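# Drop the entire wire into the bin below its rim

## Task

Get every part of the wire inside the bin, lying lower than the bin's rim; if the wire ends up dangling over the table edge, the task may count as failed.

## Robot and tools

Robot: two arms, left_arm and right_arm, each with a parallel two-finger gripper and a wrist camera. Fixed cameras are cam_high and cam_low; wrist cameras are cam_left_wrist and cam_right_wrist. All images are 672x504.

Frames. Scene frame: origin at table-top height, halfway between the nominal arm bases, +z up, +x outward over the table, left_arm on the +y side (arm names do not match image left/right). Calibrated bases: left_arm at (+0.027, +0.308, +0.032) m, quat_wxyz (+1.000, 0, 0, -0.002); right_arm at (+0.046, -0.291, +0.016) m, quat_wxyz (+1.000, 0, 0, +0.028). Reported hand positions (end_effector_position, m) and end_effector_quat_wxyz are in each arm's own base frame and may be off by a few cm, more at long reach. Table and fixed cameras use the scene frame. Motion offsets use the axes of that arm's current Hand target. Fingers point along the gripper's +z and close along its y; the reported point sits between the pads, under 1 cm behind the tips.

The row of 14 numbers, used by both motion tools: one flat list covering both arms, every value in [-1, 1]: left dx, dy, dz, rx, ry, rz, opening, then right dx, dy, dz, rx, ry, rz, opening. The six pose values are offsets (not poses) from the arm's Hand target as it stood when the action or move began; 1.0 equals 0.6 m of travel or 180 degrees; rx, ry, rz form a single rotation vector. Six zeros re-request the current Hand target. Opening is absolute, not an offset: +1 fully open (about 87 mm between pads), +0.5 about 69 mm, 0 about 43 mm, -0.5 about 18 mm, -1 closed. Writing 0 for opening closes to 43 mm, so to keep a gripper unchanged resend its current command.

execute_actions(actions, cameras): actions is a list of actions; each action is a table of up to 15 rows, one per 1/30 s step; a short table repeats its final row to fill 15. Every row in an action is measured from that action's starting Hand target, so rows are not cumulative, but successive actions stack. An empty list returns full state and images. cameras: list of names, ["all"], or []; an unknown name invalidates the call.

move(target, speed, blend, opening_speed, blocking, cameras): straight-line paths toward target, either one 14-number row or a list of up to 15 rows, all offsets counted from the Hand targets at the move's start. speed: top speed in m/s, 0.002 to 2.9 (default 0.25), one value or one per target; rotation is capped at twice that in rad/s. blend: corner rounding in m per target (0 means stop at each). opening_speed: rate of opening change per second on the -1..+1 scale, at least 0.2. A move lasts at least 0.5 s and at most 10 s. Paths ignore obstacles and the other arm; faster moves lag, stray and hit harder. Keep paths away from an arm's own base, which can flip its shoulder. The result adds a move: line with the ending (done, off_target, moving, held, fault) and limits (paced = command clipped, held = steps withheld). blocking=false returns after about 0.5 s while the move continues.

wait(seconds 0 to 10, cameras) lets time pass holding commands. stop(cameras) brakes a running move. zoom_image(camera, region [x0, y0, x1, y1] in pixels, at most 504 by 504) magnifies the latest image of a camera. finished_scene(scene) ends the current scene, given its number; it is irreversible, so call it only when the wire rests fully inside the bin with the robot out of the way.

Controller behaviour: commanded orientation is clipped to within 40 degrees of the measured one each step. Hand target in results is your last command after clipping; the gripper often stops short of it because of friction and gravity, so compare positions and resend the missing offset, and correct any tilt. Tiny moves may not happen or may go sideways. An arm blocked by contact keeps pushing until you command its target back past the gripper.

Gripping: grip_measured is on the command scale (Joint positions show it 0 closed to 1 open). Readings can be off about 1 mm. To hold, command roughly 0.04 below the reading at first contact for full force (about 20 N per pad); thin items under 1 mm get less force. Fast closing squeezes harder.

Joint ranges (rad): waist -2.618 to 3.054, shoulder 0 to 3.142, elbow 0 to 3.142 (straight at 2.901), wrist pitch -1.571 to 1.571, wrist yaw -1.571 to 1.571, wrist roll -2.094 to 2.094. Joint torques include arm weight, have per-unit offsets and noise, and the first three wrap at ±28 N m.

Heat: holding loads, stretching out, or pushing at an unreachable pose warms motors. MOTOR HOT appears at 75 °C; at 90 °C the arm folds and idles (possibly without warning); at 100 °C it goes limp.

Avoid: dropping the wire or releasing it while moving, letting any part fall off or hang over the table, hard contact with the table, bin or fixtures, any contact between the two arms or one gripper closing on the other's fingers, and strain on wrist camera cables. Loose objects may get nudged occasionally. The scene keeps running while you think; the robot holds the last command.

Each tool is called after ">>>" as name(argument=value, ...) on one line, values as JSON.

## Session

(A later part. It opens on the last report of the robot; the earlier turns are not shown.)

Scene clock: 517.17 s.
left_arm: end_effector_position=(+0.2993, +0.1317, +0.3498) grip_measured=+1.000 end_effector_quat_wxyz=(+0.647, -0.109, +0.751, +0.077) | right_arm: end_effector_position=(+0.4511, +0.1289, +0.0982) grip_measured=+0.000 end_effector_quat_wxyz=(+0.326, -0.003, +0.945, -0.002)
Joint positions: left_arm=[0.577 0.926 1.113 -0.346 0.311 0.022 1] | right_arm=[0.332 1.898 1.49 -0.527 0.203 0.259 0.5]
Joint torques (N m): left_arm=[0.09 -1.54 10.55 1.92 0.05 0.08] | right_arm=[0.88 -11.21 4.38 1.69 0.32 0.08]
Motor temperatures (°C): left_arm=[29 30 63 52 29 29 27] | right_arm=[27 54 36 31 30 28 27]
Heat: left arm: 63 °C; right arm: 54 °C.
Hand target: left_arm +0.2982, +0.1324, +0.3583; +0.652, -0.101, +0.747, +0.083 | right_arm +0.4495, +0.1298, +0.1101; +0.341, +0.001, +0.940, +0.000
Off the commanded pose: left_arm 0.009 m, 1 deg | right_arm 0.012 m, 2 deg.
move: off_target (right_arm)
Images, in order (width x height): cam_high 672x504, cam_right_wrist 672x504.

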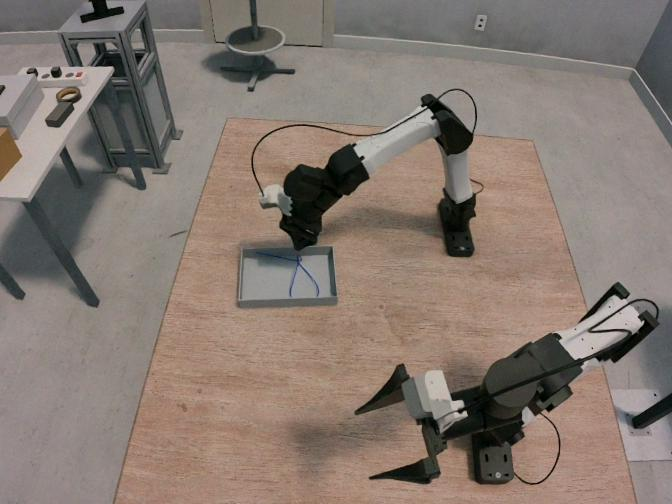

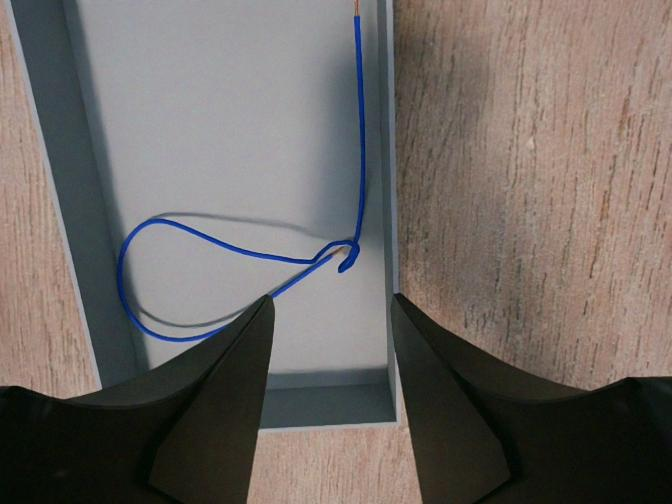

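>>> move(target=[0,0,0,0,0,0,1,0.033,-0.03,0.09,0,0,0,-0.6], speed=0.12, cameras=["cam_right_wrist"])

Scene clock: 533.67 s.
left_arm: end_effector_position=(+0.2993, +0.1317, +0.3498) grip_measured=+1.000 end_effector_quat_wxyz=(+0.647, -0.109, +0.751, +0.077) | right_arm: end_effector_position=(+0.4702, +0.1128, +0.0667) grip_measured=-0.600 end_effector_quat_wxyz=(+0.350, +0.005, +0.937, +0.000)
Joint positions: left_arm=[0.577 0.926 1.113 -0.346 0.311 0.022 1] | right_arm=[0.285 1.939 1.392 -0.33 0.189 0.226 0.2]
Joint torques (N m): left_arm=[0.12 -1.54 10.55 1.92 0.06 0.08] | right_arm=[-0.01 -7.43 4.55 1.77 0.14 0.02]
Motor temperatures (°C): left_arm=[29 30 63 52 29 29 27] | right_arm=[27 53 37 32 30 28 27]
Heat: left arm: 63 °C; right arm: 53 °C.
Hand target: left_arm +0.2982, +0.1324, +0.3583; +0.652, -0.101, +0.747, +0.083 | right_arm +0.4688, +0.1119, +0.0560; +0.341, +0.001, +0.940, +0.001
Off the commanded pose: left_arm 0.009 m, 1 deg | right_arm 0.011 m, 1 deg.
move: off_target (right_arm)
Images, in order (width x height): cam_right_wrist 672x504.

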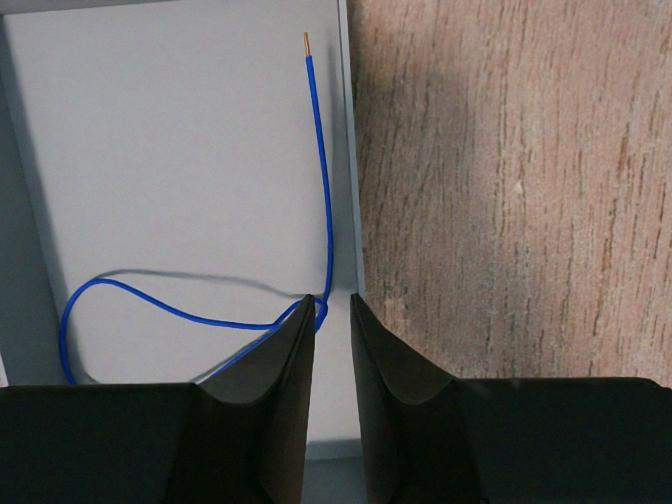

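>>> move(target=[0,0,0,0,0,0,1,0,0.011,0.075,0,0,0,-0.72], speed=0.07, cameras=["cam_right_wrist","cam_low"])

>>> zoom_image(camera="cam_low", region=[275, 250, 345, 300])

Scene clock: 544.27 s.
left_arm: end_effector_position=(+0.2993, +0.1317, +0.3498) grip_measured=+1.000 end_effector_quat_wxyz=(+0.647, -0.109, +0.751, +0.077) | right_arm: end_effector_position=(+0.4886, +0.1185, +0.0222) grip_measured=-0.720 end_effector_quat_wxyz=(+0.336, +0.001, +0.942, -0.004)
Joint positions: left_arm=[0.577 0.926 1.113 -0.346 0.311 0.022 1] | right_arm=[0.285 2.086 1.436 -0.258 0.186 0.223 0.14]
Joint torques (N m): left_arm=[0.09 -1.54 10.55 1.92 0.05 0.09] | right_arm=[-0.44 -7.84 7.45 1.76 0.08 0.05]
Motor temperatures (°C): left_arm=[29 30 63 52 29 29 27] | right_arm=[27 51 36 32 30 28 27]
Heat: left arm: 63 °C; right arm: 51 °C.
Hand target: left_arm +0.2982, +0.1324, +0.3583; +0.652, -0.101, +0.747, +0.083 | right_arm +0.4978, +0.1185, +0.0215; +0.341, +0.001, +0.940, +0.001
Off the commanded pose: left_arm 0.009 m, 1 deg | right_arm 0.009 m, 1 deg.
move: done
Images, in order (width x height): cam_low 672x504, cam_right_wrist 672x504.

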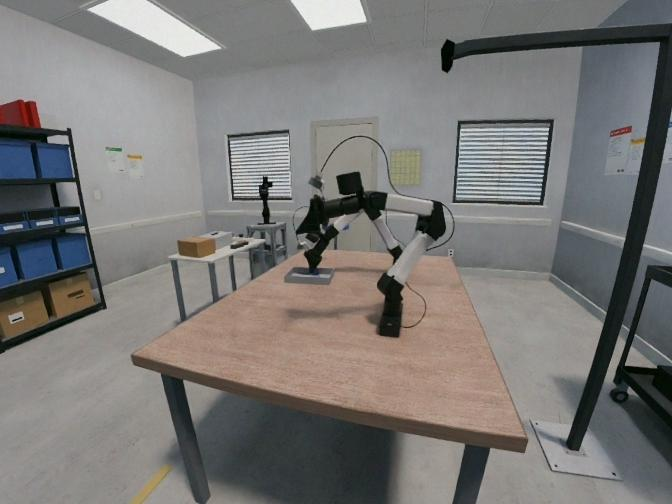

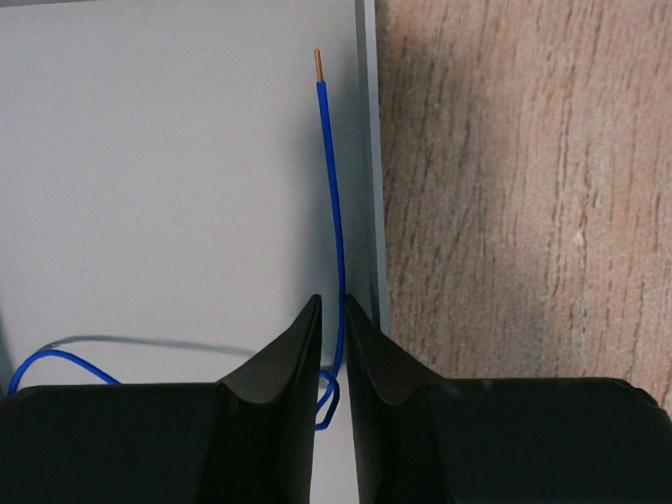

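Scaled by 7.200 from the camera's 672x504 image, which has a finer 960x720 frame.

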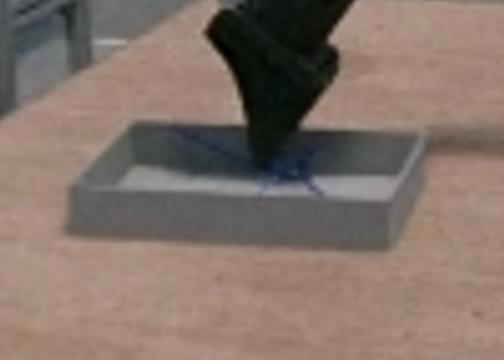

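>>> move(target=[[0,0,0,0,0,0,1,0,0,0,0,0,0,-1],[0,0,0,0,0,0,1,0,0.035,0.0,0,0.2,0,-1]], speed=0.1, cameras=["cam_right_wrist","cam_low","cam_high"])

>>> zoom_image(camera="cam_low", region=[275, 250, 345, 300])

>>> zoom_image(camera="cam_high", region=[230, 210, 350, 320])

Scene clock: 557.90 s.
left_arm: end_effector_position=(+0.2993, +0.1317, +0.3498) grip_measured=+1.000 end_effector_quat_wxyz=(+0.647, -0.109, +0.751, +0.077) | right_arm: end_effector_position=(+0.4979, +0.1413, +0.0299) grip_measured=-0.979 end_effector_quat_wxyz=(+0.100, -0.004, +0.995, +0.013)
Joint positions: left_arm=[0.577 0.926 1.113 -0.346 0.311 0.022 1] | right_arm=[0.265 2.779 2.842 -1.435 0.026 0.255 0.01]
Joint torques (N m): left_arm=[0.12 -1.54 10.54 1.92 0.06 0.09] | right_arm=[-0.47 -10.33 6.64 0.72 0.04 0.11]
Motor temperatures (°C): left_arm=[29 30 63 53 29 29 27] | right_arm=[27 50 37 32 30 28 27]
Heat: left arm: 63 °C; right arm: 50 °C.
Hand target: left_arm +0.2982, +0.1324, +0.3583; +0.652, -0.101, +0.747, +0.083 | right_arm +0.4978, +0.1395, +0.0216; +0.034, +0.001, +0.999, +0.001
Off the commanded pose: left_arm 0.009 m, 1 deg | right_arm 0.009 m, 8 deg.
elbow stopped short (right arm): the move would have taken joint 3 (elbow) straighter than the controller allows.
move: off_target (right_arm)
Images, in order (width x height): cam_high 672x504, cam_low 672x504, cam_right_wrist 672x504.

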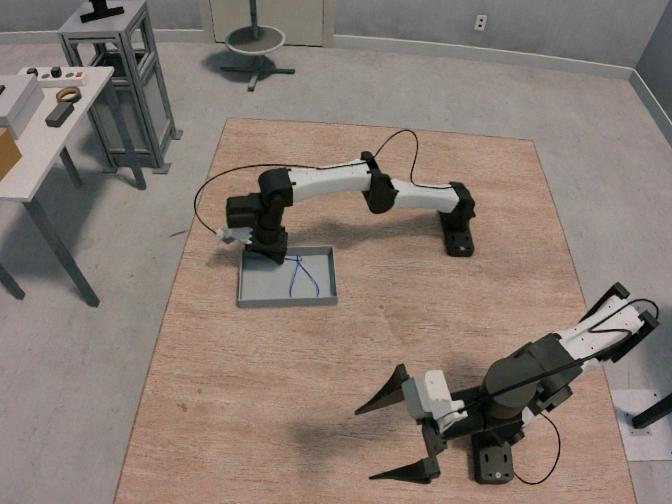

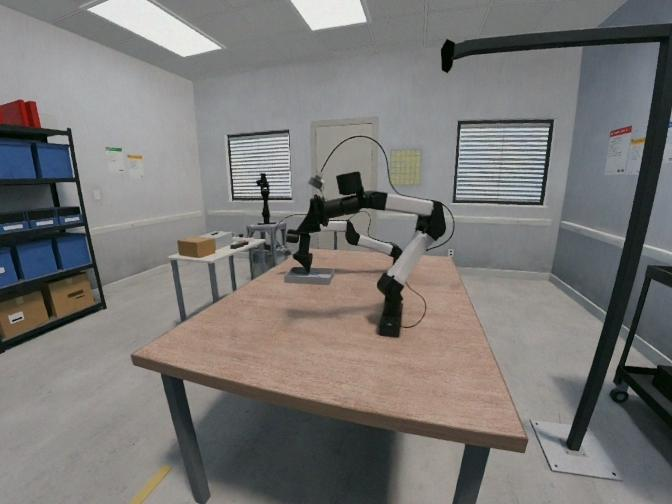

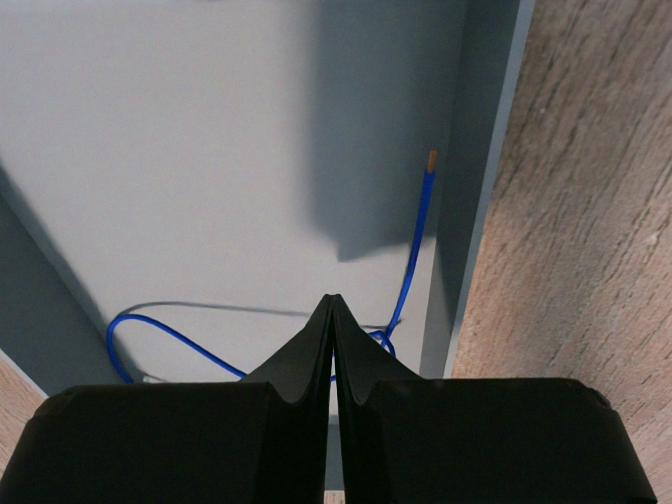

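Scaled by 7.200 from the camera's 672x504 image, which has a finer 960x720 frame.

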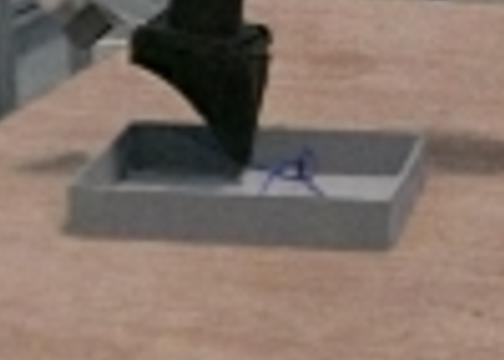

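Scaled by 4.200 from the camera's 672x504 image, which has a finer 960x720 frame.

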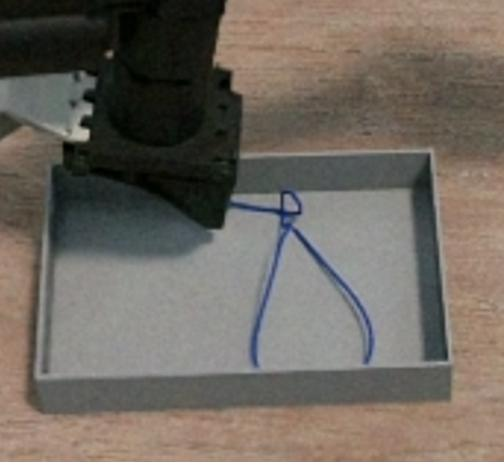

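>>> move(target=[[0,0,0,0,0,0,1,0.042,-0.033,-0.067,0,-0.2,0,-0.7],[0,0,0,0,0,0,1,0.02,-0.033,0.025,0,-0.2,0,-0.7]], speed=0.09, cameras=["cam_right_wrist","cam_low"])

>>> zoom_image(camera="cam_low", region=[275, 250, 345, 300])

Scene clock: 575.27 s.
left_arm: end_effector_position=(+0.2993, +0.1317, +0.3498) grip_measured=+1.000 end_effector_quat_wxyz=(+0.647, -0.109, +0.751, +0.077) | right_arm: end_effector_position=(+0.4887, +0.1233, +0.0173) grip_measured=-0.700 end_effector_quat_wxyz=(+0.349, +0.003, +0.937, +0.006)
Joint positions: left_arm=[0.577 0.926 1.113 -0.346 0.311 0.022 1] | right_arm=[0.29 2.08 1.39 -0.187 0.178 0.231 0.15]
Joint torques (N m): left_arm=[0.1 -1.52 10.54 1.92 0.06 0.08] | right_arm=[-0.23 -8.32 4.41 1.79 0.24 0.01]
Motor temperatures (°C): left_arm=[29 30 64 53 29 29 27] | right_arm=[27 51 39 31 30 28 27]
Heat: left arm: 64 °C; right arm: 51 °C.
Hand target: left_arm +0.2982, +0.1324, +0.3583; +0.652, -0.101, +0.747, +0.083 | right_arm +0.4868, +0.1197, +0.0058; +0.341, +0.001, +0.940, +0.001
Off the commanded pose: left_arm 0.009 m, 1 deg | right_arm 0.012 m, 1 deg.
move: off_target (right_arm)
Images, in order (width x height): cam_low 672x504, cam_right_wrist 672x504.

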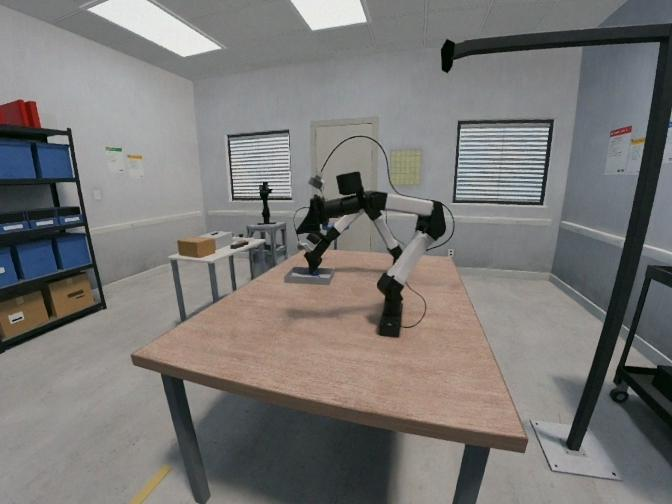

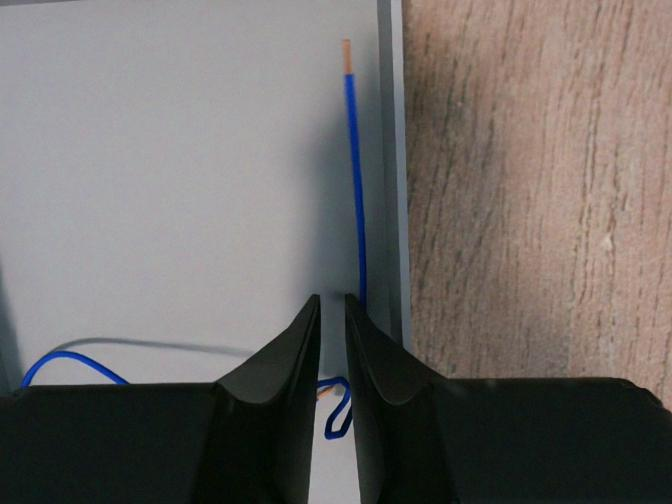

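Scaled by 7.200 from the camera's 672x504 image, which has a finer 960x720 frame.

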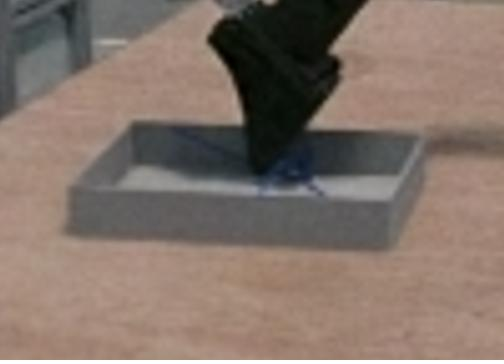

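>>> move(target=[[0,0,0,0,0,0,1,-0.02,-0.018,-0.045,0,0,0,-0.7],[0,0,0,0,0,0,1,0,-0.018,0.012,0,0,0,-0.7]], speed=0.07, cameras=["cam_right_wrist"])

Scene clock: 589.47 s.
left_arm: end_effector_position=(+0.2993, +0.1317, +0.3498) grip_measured=+1.000 end_effector_quat_wxyz=(+0.647, -0.109, +0.751, +0.077) | right_arm: end_effector_position=(+0.4950, +0.1168, +0.0173) grip_measured=-0.700 end_effector_quat_wxyz=(+0.356, +0.002, +0.935, +0.009)
Joint positions: left_arm=[0.577 0.926 1.113 -0.346 0.311 0.022 1] | right_arm=[0.271 2.086 1.39 -0.162 0.163 0.214 0.15]
Joint torques (N m): left_arm=[0.1 -1.52 10.55 1.92 0.06 0.09] | right_arm=[-0.64 -7.61 4.21 1.83 0.25 -0.03]
Motor temperatures (°C): left_arm=[29 30 64 53 29 29 27] | right_arm=[27 50 38 33 30 28 27]
Heat: left arm: 64 °C; right arm: 50 °C.
Hand target: left_arm +0.2982, +0.1324, +0.3583; +0.652, -0.101, +0.747, +0.083 | right_arm +0.4914, +0.1089, +0.0003; +0.341, +0.002, +0.940, +0.001
Off the commanded pose: left_arm 0.009 m, 1 deg | right_arm 0.019 m, 2 deg.
move: off_target (right_arm)
Images, in order (width x height): cam_right_wrist 672x504.

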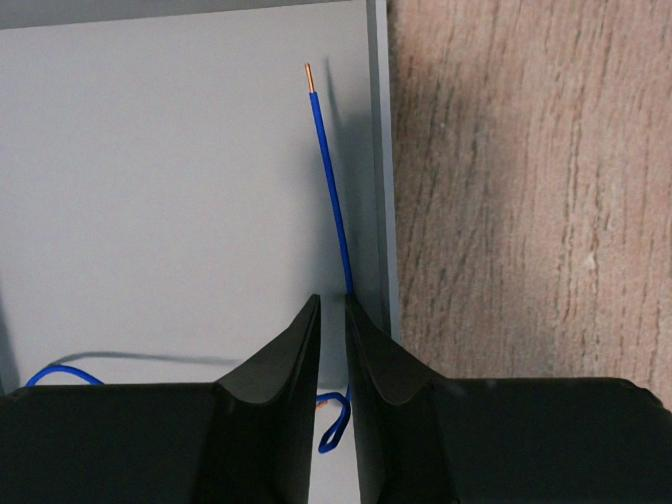

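>>> move(target=[[0,0,0,0,0,0,1,-0.032,0,-0.038,0,0,0,-0.7],[0,0,0,0,0,0,1,-0.068,0.003,-0.008,0,0,0,-0.6],[0,0,0,0,0,0,1,-0.036,0.003,0.03,0,0,0,-0.6]], speed=0.08, cameras=["cam_right_wrist","cam_low"])

>>> zoom_image(camera="cam_low", region=[275, 250, 345, 300])

Scene clock: 600.33 s.
left_arm: end_effector_position=(+0.2993, +0.1317, +0.3498) grip_measured=+1.000 end_effector_quat_wxyz=(+0.647, -0.109, +0.751, +0.077) | right_arm: end_effector_position=(+0.5245, +0.1155, +0.0202) grip_measured=-0.600 end_effector_quat_wxyz=(+0.358, +0.002, +0.934, +0.008)
Joint positions: left_arm=[0.577 0.926 1.113 -0.346 0.311 0.022 1] | right_arm=[0.252 2.178 1.548 -0.222 0.154 0.199 0.2]
Joint torques (N m): left_arm=[0.1 -1.54 10.55 1.92 0.05 0.08] | right_arm=[-0.28 -8.16 4.26 1.81 0.24 -0.05]
Motor temperatures (°C): left_arm=[29 30 64 53 29 29 27] | right_arm=[27 50 38 33 30 28 27]
Heat: left arm: 64 °C; right arm: 50 °C.
Hand target: left_arm +0.2982, +0.1324, +0.3583; +0.652, -0.101, +0.747, +0.083 | right_arm +0.5196, +0.1106, +0.0004; +0.341, +0.001, +0.940, +0.000
Off the commanded pose: left_arm 0.009 m, 1 deg | right_arm 0.021 m, 2 deg.
move: off_target (right_arm)
Images, in order (width x height): cam_low 672x504, cam_right_wrist 672x504.

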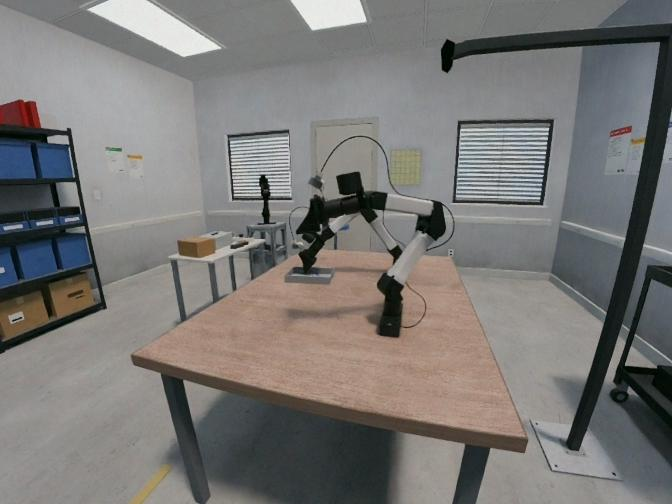

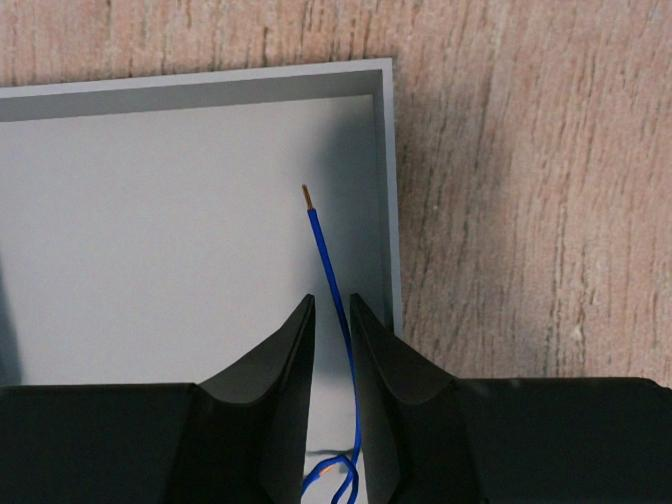

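Scaled by 7.200 from the camera's 672x504 image, which has a finer 960x720 frame.

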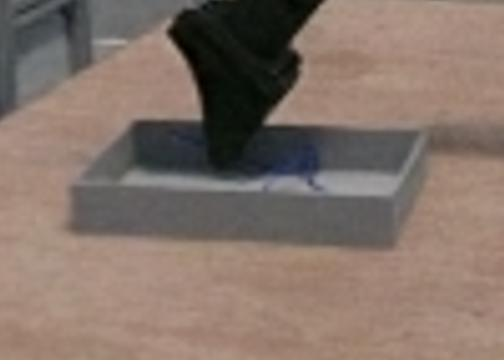

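>>> move(target=[0,0,0,0,0,0,1,0,0.003,0,0,0,0,-1], speed=0.06, opening_speed=0.8, cameras=["cam_right_wrist"])

Scene clock: 612.13 s.
left_arm: end_effector_position=(+0.2993, +0.1317, +0.3498) grip_measured=+1.000 end_effector_quat_wxyz=(+0.647, -0.109, +0.751, +0.077) | right_arm: end_effector_position=(+0.5240, +0.1154, +0.0169) grip_measured=-0.942 end_effector_quat_wxyz=(+0.355, +0.002, +0.935, +0.007)
Joint positions: left_arm=[0.577 0.926 1.113 -0.346 0.311 0.022 1] | right_arm=[0.252 2.184 1.548 -0.222 0.154 0.199 0.029]
Joint torques (N m): left_arm=[0.1 -1.52 10.54 1.92 0.06 0.08] | right_arm=[0.14 -8.34 4.45 1.77 0.26 0.03]
Motor temperatures (°C): left_arm=[29 30 64 53 29 29 27] | right_arm=[27 49 37 33 30 28 27]
Heat: left arm: 64 °C; right arm: 49 °C.
Hand target: left_arm +0.2982, +0.1324, +0.3583; +0.652, -0.101, +0.747, +0.083 | right_arm +0.5196, +0.1124, +0.0003; +0.341, +0.001, +0.940, +0.000
Off the commanded pose: left_arm 0.009 m, 1 deg | right_arm 0.017 m, 2 deg.
move: off_target (right_arm)
Images, in order (width x height): cam_right_wrist 672x504.

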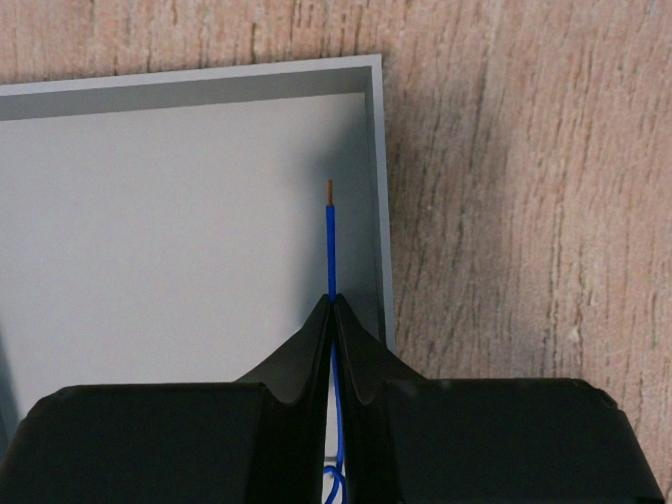

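>>> move(target=[0,0,0,0,0,0,1,0.034,0.083,-0.037,0,0.15,-0.08,-1], speed=0.08, cameras=["cam_right_wrist","cam_low"])

>>> zoom_image(camera="cam_low", region=[275, 250, 345, 300])

Scene clock: 642.87 s.
left_arm: end_effector_position=(+0.2993, +0.1317, +0.3498) grip_measured=+1.000 end_effector_quat_wxyz=(+0.647, -0.109, +0.751, +0.077) | right_arm: end_effector_position=(+0.4917, +0.1573, +0.0125) grip_measured=-0.942 end_effector_quat_wxyz=(+0.120, -0.108, +0.986, -0.045)
Joint positions: left_arm=[0.577 0.926 1.113 -0.346 0.311 0.022 1] | right_arm=[0.349 2.647 2.508 -1.216 0.144 0.116 0.029]
Joint torques (N m): left_arm=[0.1 -1.54 10.55 1.92 0.05 0.08] | right_arm=[0.83 -10.25 6.86 0.73 0.1 0.05]
Motor temperatures (°C): left_arm=[29 30 65 53 29 29 27] | right_arm=[27 47 38 33 30 28 27]
Heat: left arm: 65 °C; right arm: 47 °C.
Hand target: left_arm +0.2982, +0.1324, +0.3583; +0.652, -0.101, +0.747, +0.083 | right_arm +0.4898, +0.1624, +0.0044; +0.110, -0.115, +0.986, -0.041
Off the commanded pose: left_arm 0.009 m, 1 deg | right_arm 0.010 m, 1 deg.
move: done
Images, in order (width x height): cam_low 672x504, cam_right_wrist 672x504.

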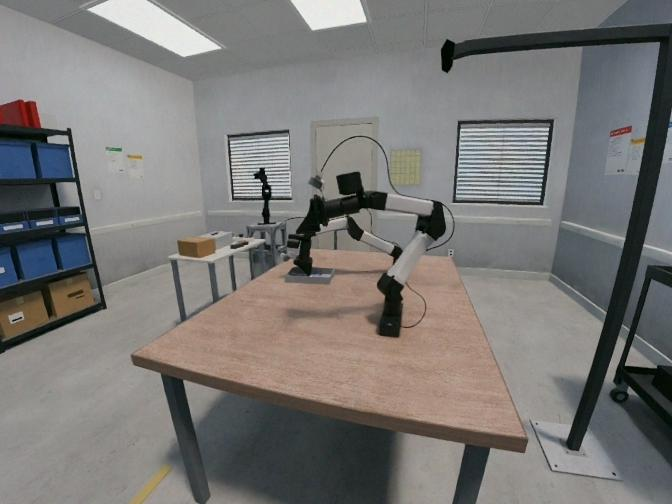

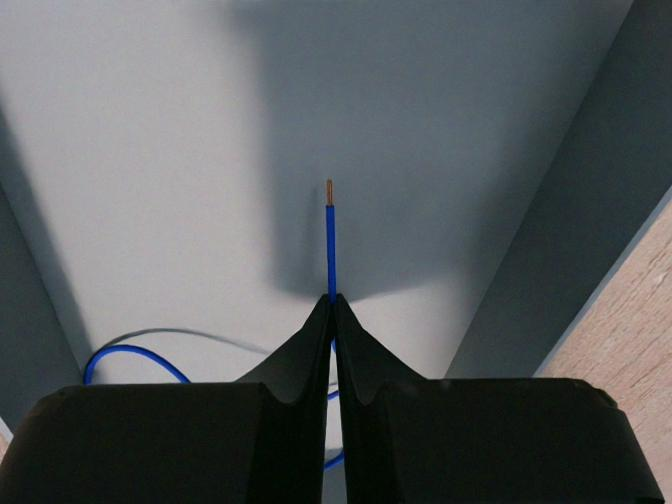

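Scaled by 7.200 from the camera's 672x504 image, which has a finer 960x720 frame.

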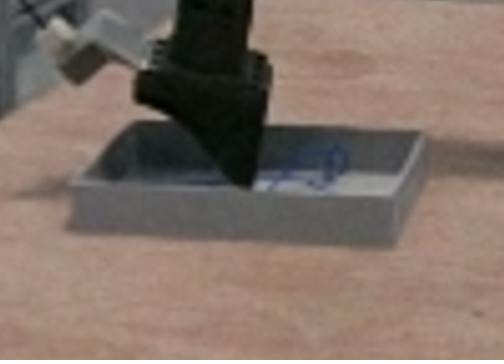

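Worked; now release and retreat.

>>> move(target=[[0,0,0,0,0,0,1,0,0,0,0,0,0,-0.7],[0,0,0,0,0,0,1,0,0,-0.18,0,0,0,-0.7],[0,0,0,0,0,0,1,0.1,-0.25,-0.25,0,0,0,-0.7]], speed=0.12, opening_speed=0.5, blend=[0,0.03,0], cameras=["cam_high","cam_low","cam_right_wrist"])

>>> zoom_image(camera="cam_low", region=[275, 250, 345, 300])

>>> zoom_image(camera="cam_high", region=[230, 210, 350, 320])

Scene clock: 654.27 s.
left_arm: end_effector_position=(+0.2993, +0.1317, +0.3498) grip_measured=+1.000 end_effector_quat_wxyz=(+0.647, -0.109, +0.751, +0.077) | right_arm: end_effector_position=(+0.4328, +0.0093, +0.1422) grip_measured=-0.700 end_effector_quat_wxyz=(+0.094, -0.112, +0.988, -0.046)
Joint positions: left_arm=[0.577 0.926 1.113 -0.346 0.311 0.022 1] | right_arm=[0.071 2.241 2.296 -1.434 0.084 -0.163 0.15]
Joint torques (N m): left_arm=[0.1 -1.54 10.55 1.92 0.06 0.08] | right_arm=[0.2 -12.86 3.74 0.94 0.08 -0.02]
Motor temperatures (°C): left_arm=[29 30 65 53 29 29 27] | right_arm=[27 51 38 32 30 28 27]
Heat: left arm: 65 °C; right arm: 51 °C.
Hand target: left_arm +0.2982, +0.1324, +0.3583; +0.652, -0.101, +0.747, +0.083 | right_arm +0.4316, +0.0110, +0.1538; +0.111, -0.115, +0.986, -0.042
Off the commanded pose: left_arm 0.009 m, 1 deg | right_arm 0.012 m, 2 deg.
move: off_target (right_arm)
Images, in order (width x height): cam_high 672x504, cam_low 672x504, cam_right_wrist 672x504.

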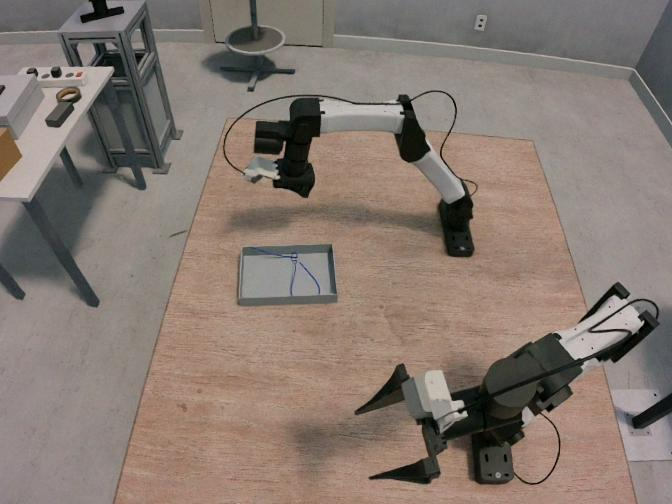

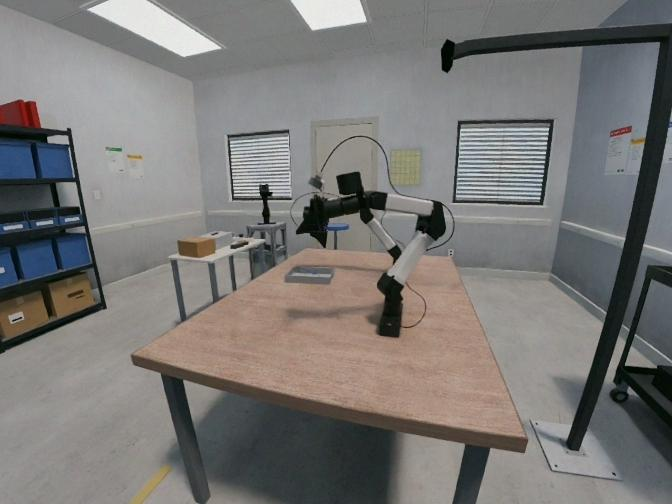

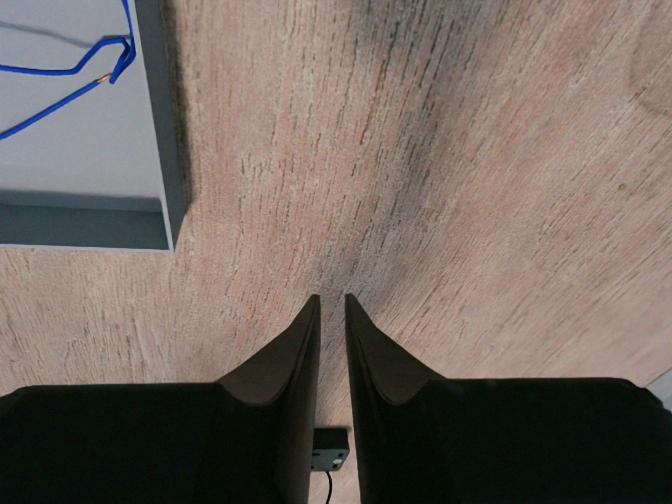

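Scaled by 7.200 from the camera's 672x504 image, which has a finer 960x720 frame.

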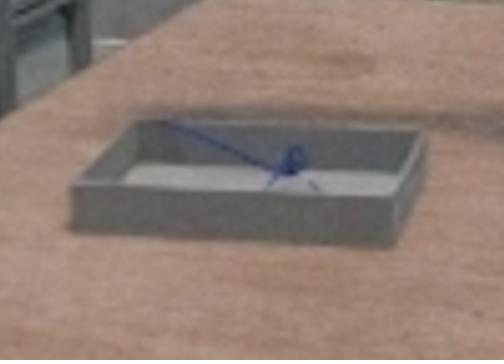

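Scaled by 4.200 from the camera's 672x504 image, which has a finer 960x720 frame.

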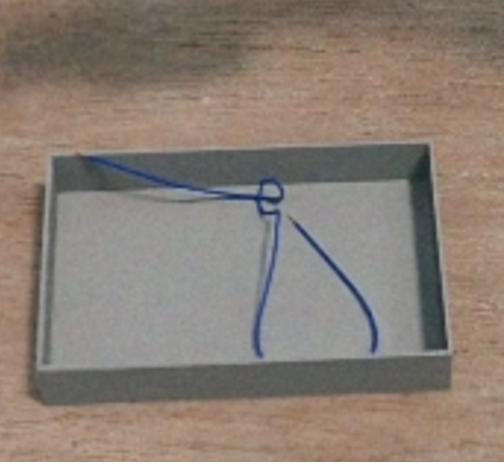

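>>> move(target=[0,0,0,0,0,0,1,-0.122,0.158,0.154,0,-0.15,0.078,-0.6], speed=0.15, cameras=["cam_right_wrist"])

Scene clock: 688.23 s.
left_arm: end_effector_position=(+0.2993, +0.1317, +0.3498) grip_measured=+1.000 end_effector_quat_wxyz=(+0.647, -0.109, +0.751, +0.077) | right_arm: end_effector_position=(+0.5019, +0.1147, +0.0583) grip_measured=-0.600 end_effector_quat_wxyz=(+0.328, -0.006, +0.945, +0.000)
Joint positions: left_arm=[0.577 0.926 1.113 -0.346 0.311 0.022 1] | right_arm=[0.263 2.091 1.603 -0.429 0.158 0.196 0.2]
Joint torques (N m): left_arm=[0.1 -1.54 10.55 1.92 0.06 0.08] | right_arm=[0.59 -12.01 4.38 1.71 0.32 0.1]
Motor temperatures (°C): left_arm=[29 30 65 53 29 29 27] | right_arm=[27 54 36 32 30 28 27]
Heat: left arm: 65 °C; right arm: 54 °C.
Hand target: left_arm +0.2982, +0.1324, +0.3583; +0.652, -0.101, +0.747, +0.083 | right_arm +0.5012, +0.1152, +0.0689; +0.341, -0.002, +0.940, +0.000
Off the commanded pose: left_arm 0.009 m, 1 deg | right_arm 0.011 m, 2 deg.
move: off_target (right_arm)
Images, in order (width x height): cam_right_wrist 672x504.

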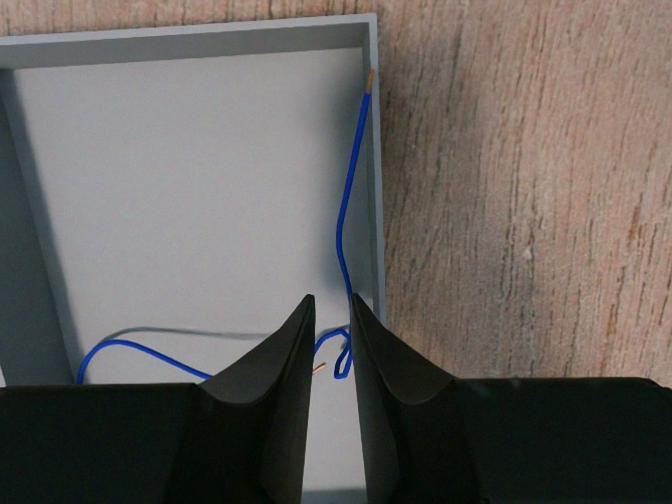

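>>> move(target=[0,0,0,0,0,0,1,0.033,-0.003,0.12,0,0,0,-0.6], speed=0.08, cameras=["cam_right_wrist"])

Scene clock: 699.93 s.
left_arm: end_effector_position=(+0.2993, +0.1317, +0.3498) grip_measured=+1.000 end_effector_quat_wxyz=(+0.647, -0.109, +0.751, +0.077) | right_arm: end_effector_position=(+0.5302, +0.1183, +0.0142) grip_measured=-0.600 end_effector_quat_wxyz=(+0.349, -0.002, +0.937, +0.005)
Joint positions: left_arm=[0.577 0.926 1.113 -0.346 0.311 0.022 1] | right_arm=[0.255 2.22 1.603 -0.254 0.155 0.193 0.2]
Joint torques (N m): left_arm=[0.1 -1.54 10.55 1.92 0.05 0.08] | right_arm=[-0.72 -8.18 6.12 1.79 0.15 0.02]
Motor temperatures (°C): left_arm=[29 30 65 53 29 29 27] | right_arm=[27 56 37 33 30 28 27]
Heat: left arm: 65 °C; right arm: 56 °C.
Hand target: left_arm +0.2982, +0.1324, +0.3583; +0.652, -0.101, +0.747, +0.083 | right_arm +0.5322, +0.1133, +0.0010; +0.341, -0.002, +0.940, +0.000
Off the commanded pose: left_arm 0.009 m, 1 deg | right_arm 0.014 m, 1 deg.
move: off_target (right_arm)
Images, in order (width x height): cam_right_wrist 672x504.

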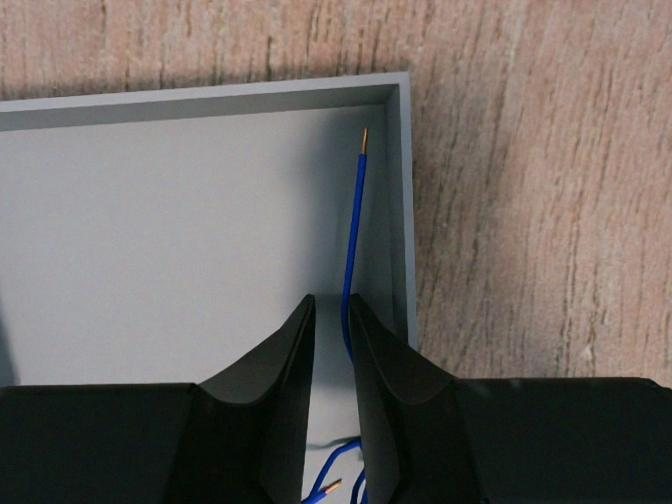

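>>> move(target=[[0,0,0,0,0,0,1,0,0,0,0,0,0,-1],[0,0,0,0,0,0,1,0.011,0.07,-0.018,-0.125,0.06,-0.28,-1],[0,0,0,0,0,0,1,0.053,0.112,-0.058,-0.251,0.119,-0.563,-1]], speed=[0.1,0.2,0.2], blend=[0,0.01,0], cameras=["cam_right_wrist","cam_low"])

>>> zoom_image(camera="cam_low", region=[275, 250, 345, 300])

Scene clock: 728.87 s.
left_arm: end_effector_position=(+0.2993, +0.1317, +0.3498) grip_measured=+1.000 end_effector_quat_wxyz=(+0.647, -0.109, +0.751, +0.077) | right_arm: end_effector_position=(+0.4868, +0.1798, +0.0158) grip_measured=-0.940 end_effector_quat_wxyz=(-0.056, +0.814, -0.575, -0.053)
Joint positions: left_arm=[0.577 0.926 1.113 -0.346 0.311 0.022 1] | right_arm=[0.383 2.786 2.803 -1.551 -0.15 -1.526 0.03]
Joint torques (N m): left_arm=[0.12 -1.54 10.55 1.92 0.05 0.08] | right_arm=[1.03 -10.06 6.28 0.25 0.06 0.02]
Motor temperatures (°C): left_arm=[29 30 66 53 29 29 27] | right_arm=[27 54 39 33 30 28 27]
Heat: left arm: 66 °C; right arm: 54 °C.
Hand target: left_arm +0.2982, +0.1324, +0.3583; +0.652, -0.101, +0.747, +0.083 | right_arm +0.4853, +0.1805, +0.0072; -0.039, +0.818, -0.571, -0.058
Off the commanded pose: left_arm 0.009 m, 1 deg | right_arm 0.009 m, 2 deg.
move: done
Images, in order (width x height): cam_low 672x504, cam_right_wrist 672x504.

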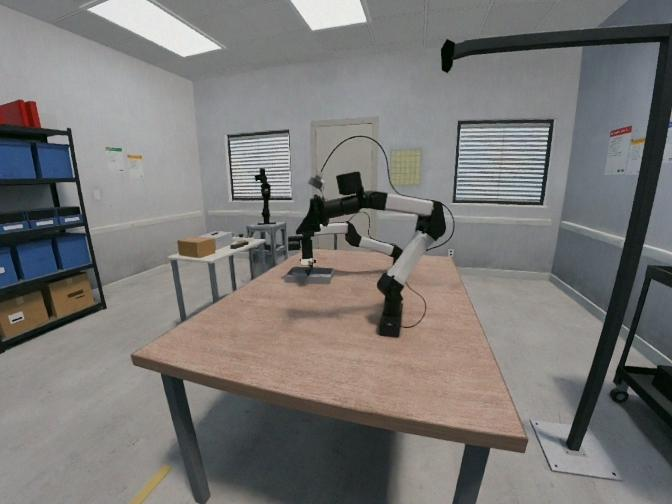

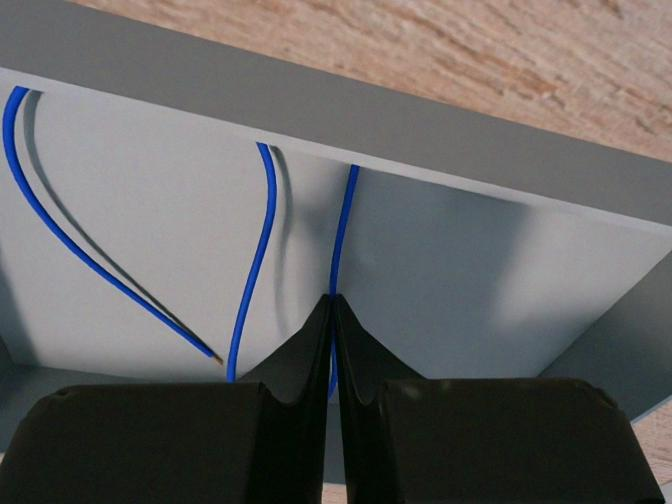

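Scaled by 7.200 from the camera's 672x504 image, which has a finer 960x720 frame.

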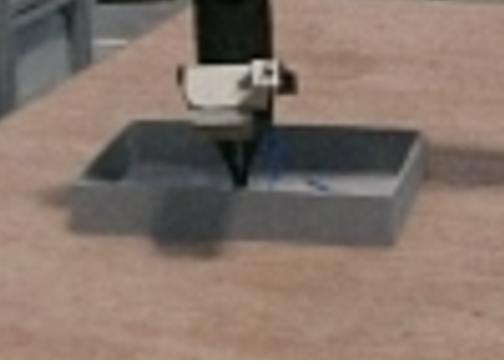

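>>> move(target=[[0,0,0,0,0,0,1,-0.009,0.05,0.005,0,0,0,-1],[0,0,0,0,0,0,1,-0.009,0.05,0.005,0,0,0,-0.3],[0,0,0,0,0,0,1,-0.009,0.05,-0.2,0,0,0,-0.3]], speed=0.1, opening_speed=0.6, cameras=["cam_right_wrist","cam_low","cam_high"])

>>> zoom_image(camera="cam_low", region=[275, 250, 345, 300])

>>> zoom_image(camera="cam_high", region=[230, 210, 350, 320])

Scene clock: 745.27 s.
left_arm: end_effector_position=(+0.2993, +0.1317, +0.3498) grip_measured=+1.000 end_effector_quat_wxyz=(+0.647, -0.109, +0.751, +0.077) | right_arm: end_effector_position=(+0.4615, +0.1641, +0.1117) grip_measured=-0.300 end_effector_quat_wxyz=(-0.084, +0.817, -0.569, -0.027)
Joint positions: left_arm=[0.577 0.926 1.113 -0.346 0.311 0.022 1] | right_arm=[0.376 2.458 2.555 -1.557 -0.139 -1.541 0.35]
Joint torques (N m): left_arm=[0.1 -1.54 10.55 1.92 0.05 0.08] | right_arm=[-0.38 -13.35 5.01 0.41 -0.01 -0.02]
Motor temperatures (°C): left_arm=[29 30 66 53 29 29 27] | right_arm=[27 54 39 32 30 28 27]
Heat: left arm: 66 °C; right arm: 54 °C.
Hand target: left_arm +0.2982, +0.1324, +0.3583; +0.652, -0.101, +0.747, +0.083 | right_arm +0.4613, +0.1595, +0.1269; -0.039, +0.818, -0.571, -0.058
Off the commanded pose: left_arm 0.009 m, 1 deg | right_arm 0.016 m, 6 deg.
joint sent to its limit (right arm) — joint 4 (wrist pitch), lower limit. The joint targets are off in orientation, not in position.
move: off_target (right_arm)
Images, in order (width x height): cam_high 672x504, cam_low 672x504, cam_right_wrist 672x504.

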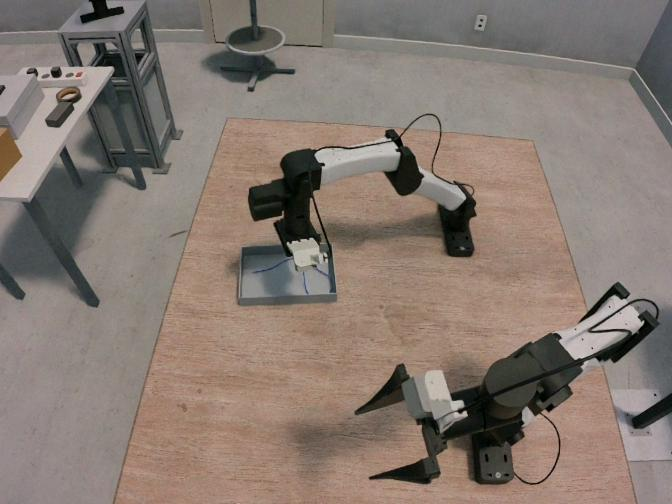

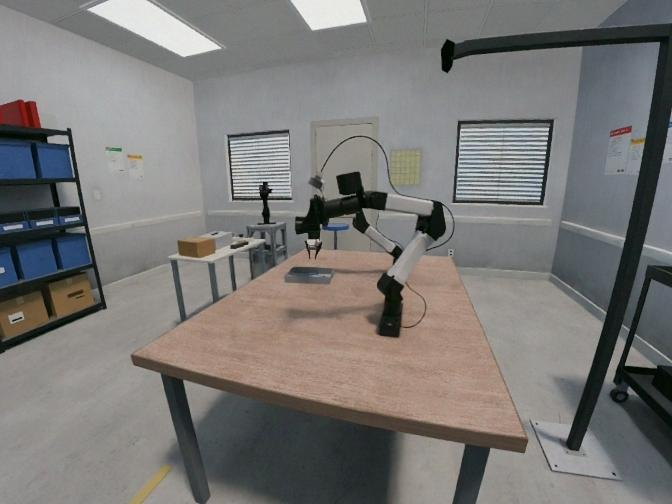

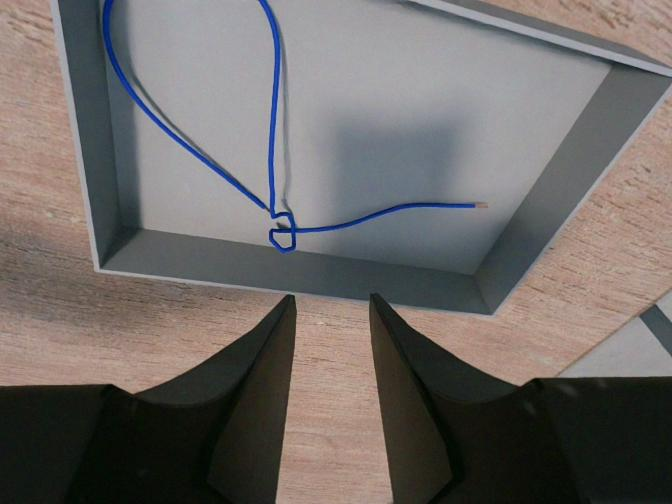

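Scaled by 7.200 from the camera's 672x504 image, which has a finer 960x720 frame.

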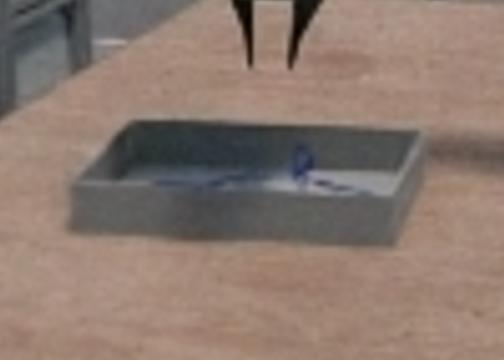

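Scaled by 4.200 from the camera's 672x504 image, which has a finer 960x720 frame.

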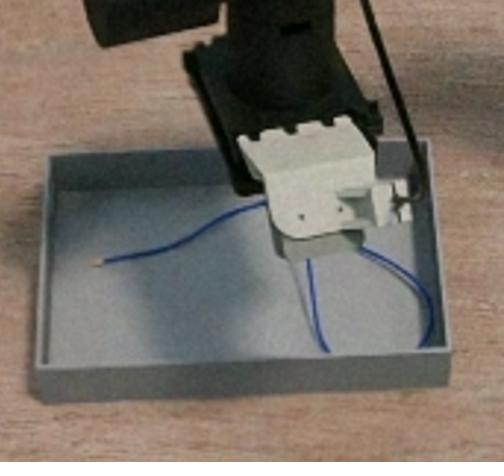

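>>> move(target=[0,0,0,0,0,0,1,0.2,0.1,-0.08,0,0,0,-0.3], speed=0.25, cameras=["cam_low","cam_high"])

>>> zoom_image(camera="cam_low", region=[275, 250, 345, 300])

>>> zoom_image(camera="cam_high", region=[230, 210, 350, 320])

Scene clock: 753.97 s.
left_arm: end_effector_position=(+0.2993, +0.1317, +0.3498) grip_measured=+1.000 end_effector_quat_wxyz=(+0.647, -0.109, +0.751, +0.077) | right_arm: end_effector_position=(+0.4538, +0.0211, +0.1476) grip_measured=-0.300 end_effector_quat_wxyz=(-0.078, +0.814, -0.575, -0.011)
Joint positions: left_arm=[0.577 0.926 1.113 -0.346 0.311 0.022 1] | right_arm=[0.083 2.234 2.307 -1.56 -0.134 -1.823 0.35]
Joint torques (N m): left_arm=[0.1 -1.52 10.55 1.92 0.05 0.09] | right_arm=[0.51 -12.36 3.62 0.41 0.05 -0.04]
Motor temperatures (°C): left_arm=[29 30 66 53 29 29 27] | right_arm=[27 56 39 31 30 28 27]
Heat: left arm: 66 °C; right arm: 56 °C.
Hand target: left_arm +0.2982, +0.1324, +0.3583; +0.652, -0.101, +0.747, +0.083 | right_arm +0.4483, +0.0210, +0.1578; -0.039, +0.818, -0.571, -0.058
Off the commanded pose: left_arm 0.009 m, 1 deg | right_arm 0.012 m, 7 deg.
joint sent to its limit (right arm) — joint 4 (wrist pitch), lower limit. The joint targets are off in orientation, not in position.
move: off_target (right_arm)
Images, in order (width x height): cam_high 672x504, cam_low 672x504.

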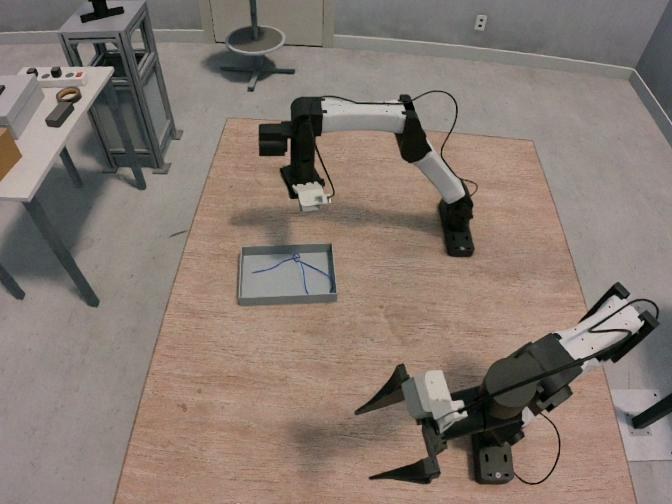

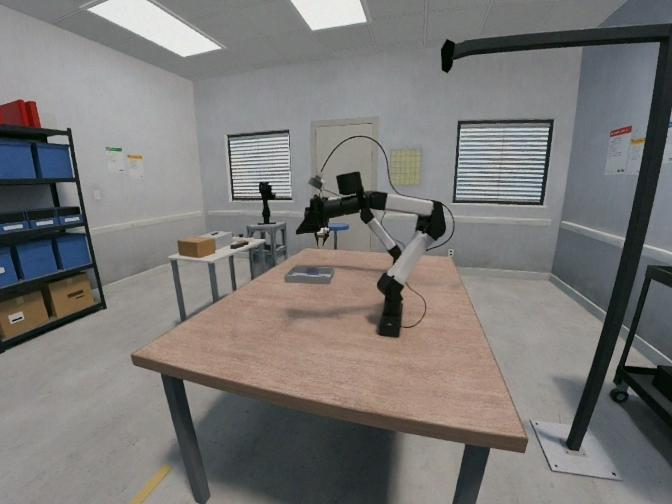

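Scaled by 7.200 from the camera's 672x504 image, which has a finer 960x720 frame.

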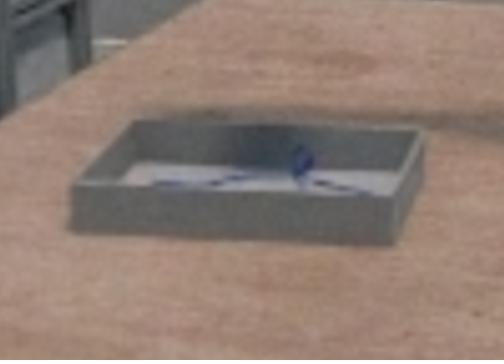

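Scaled by 4.200 from the camera's 672x504 image, which has a finer 960x720 frame.

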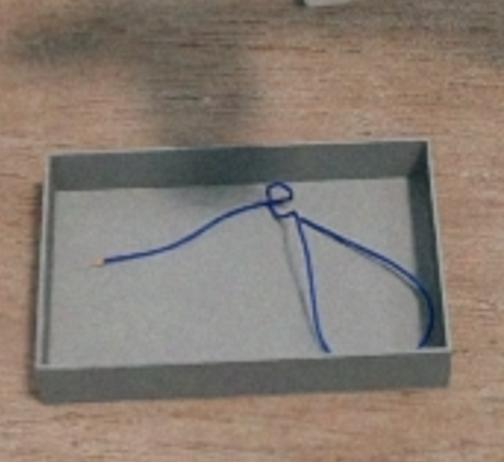

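>>> finished_scene(scene=2)

The scene is finished: the task was done.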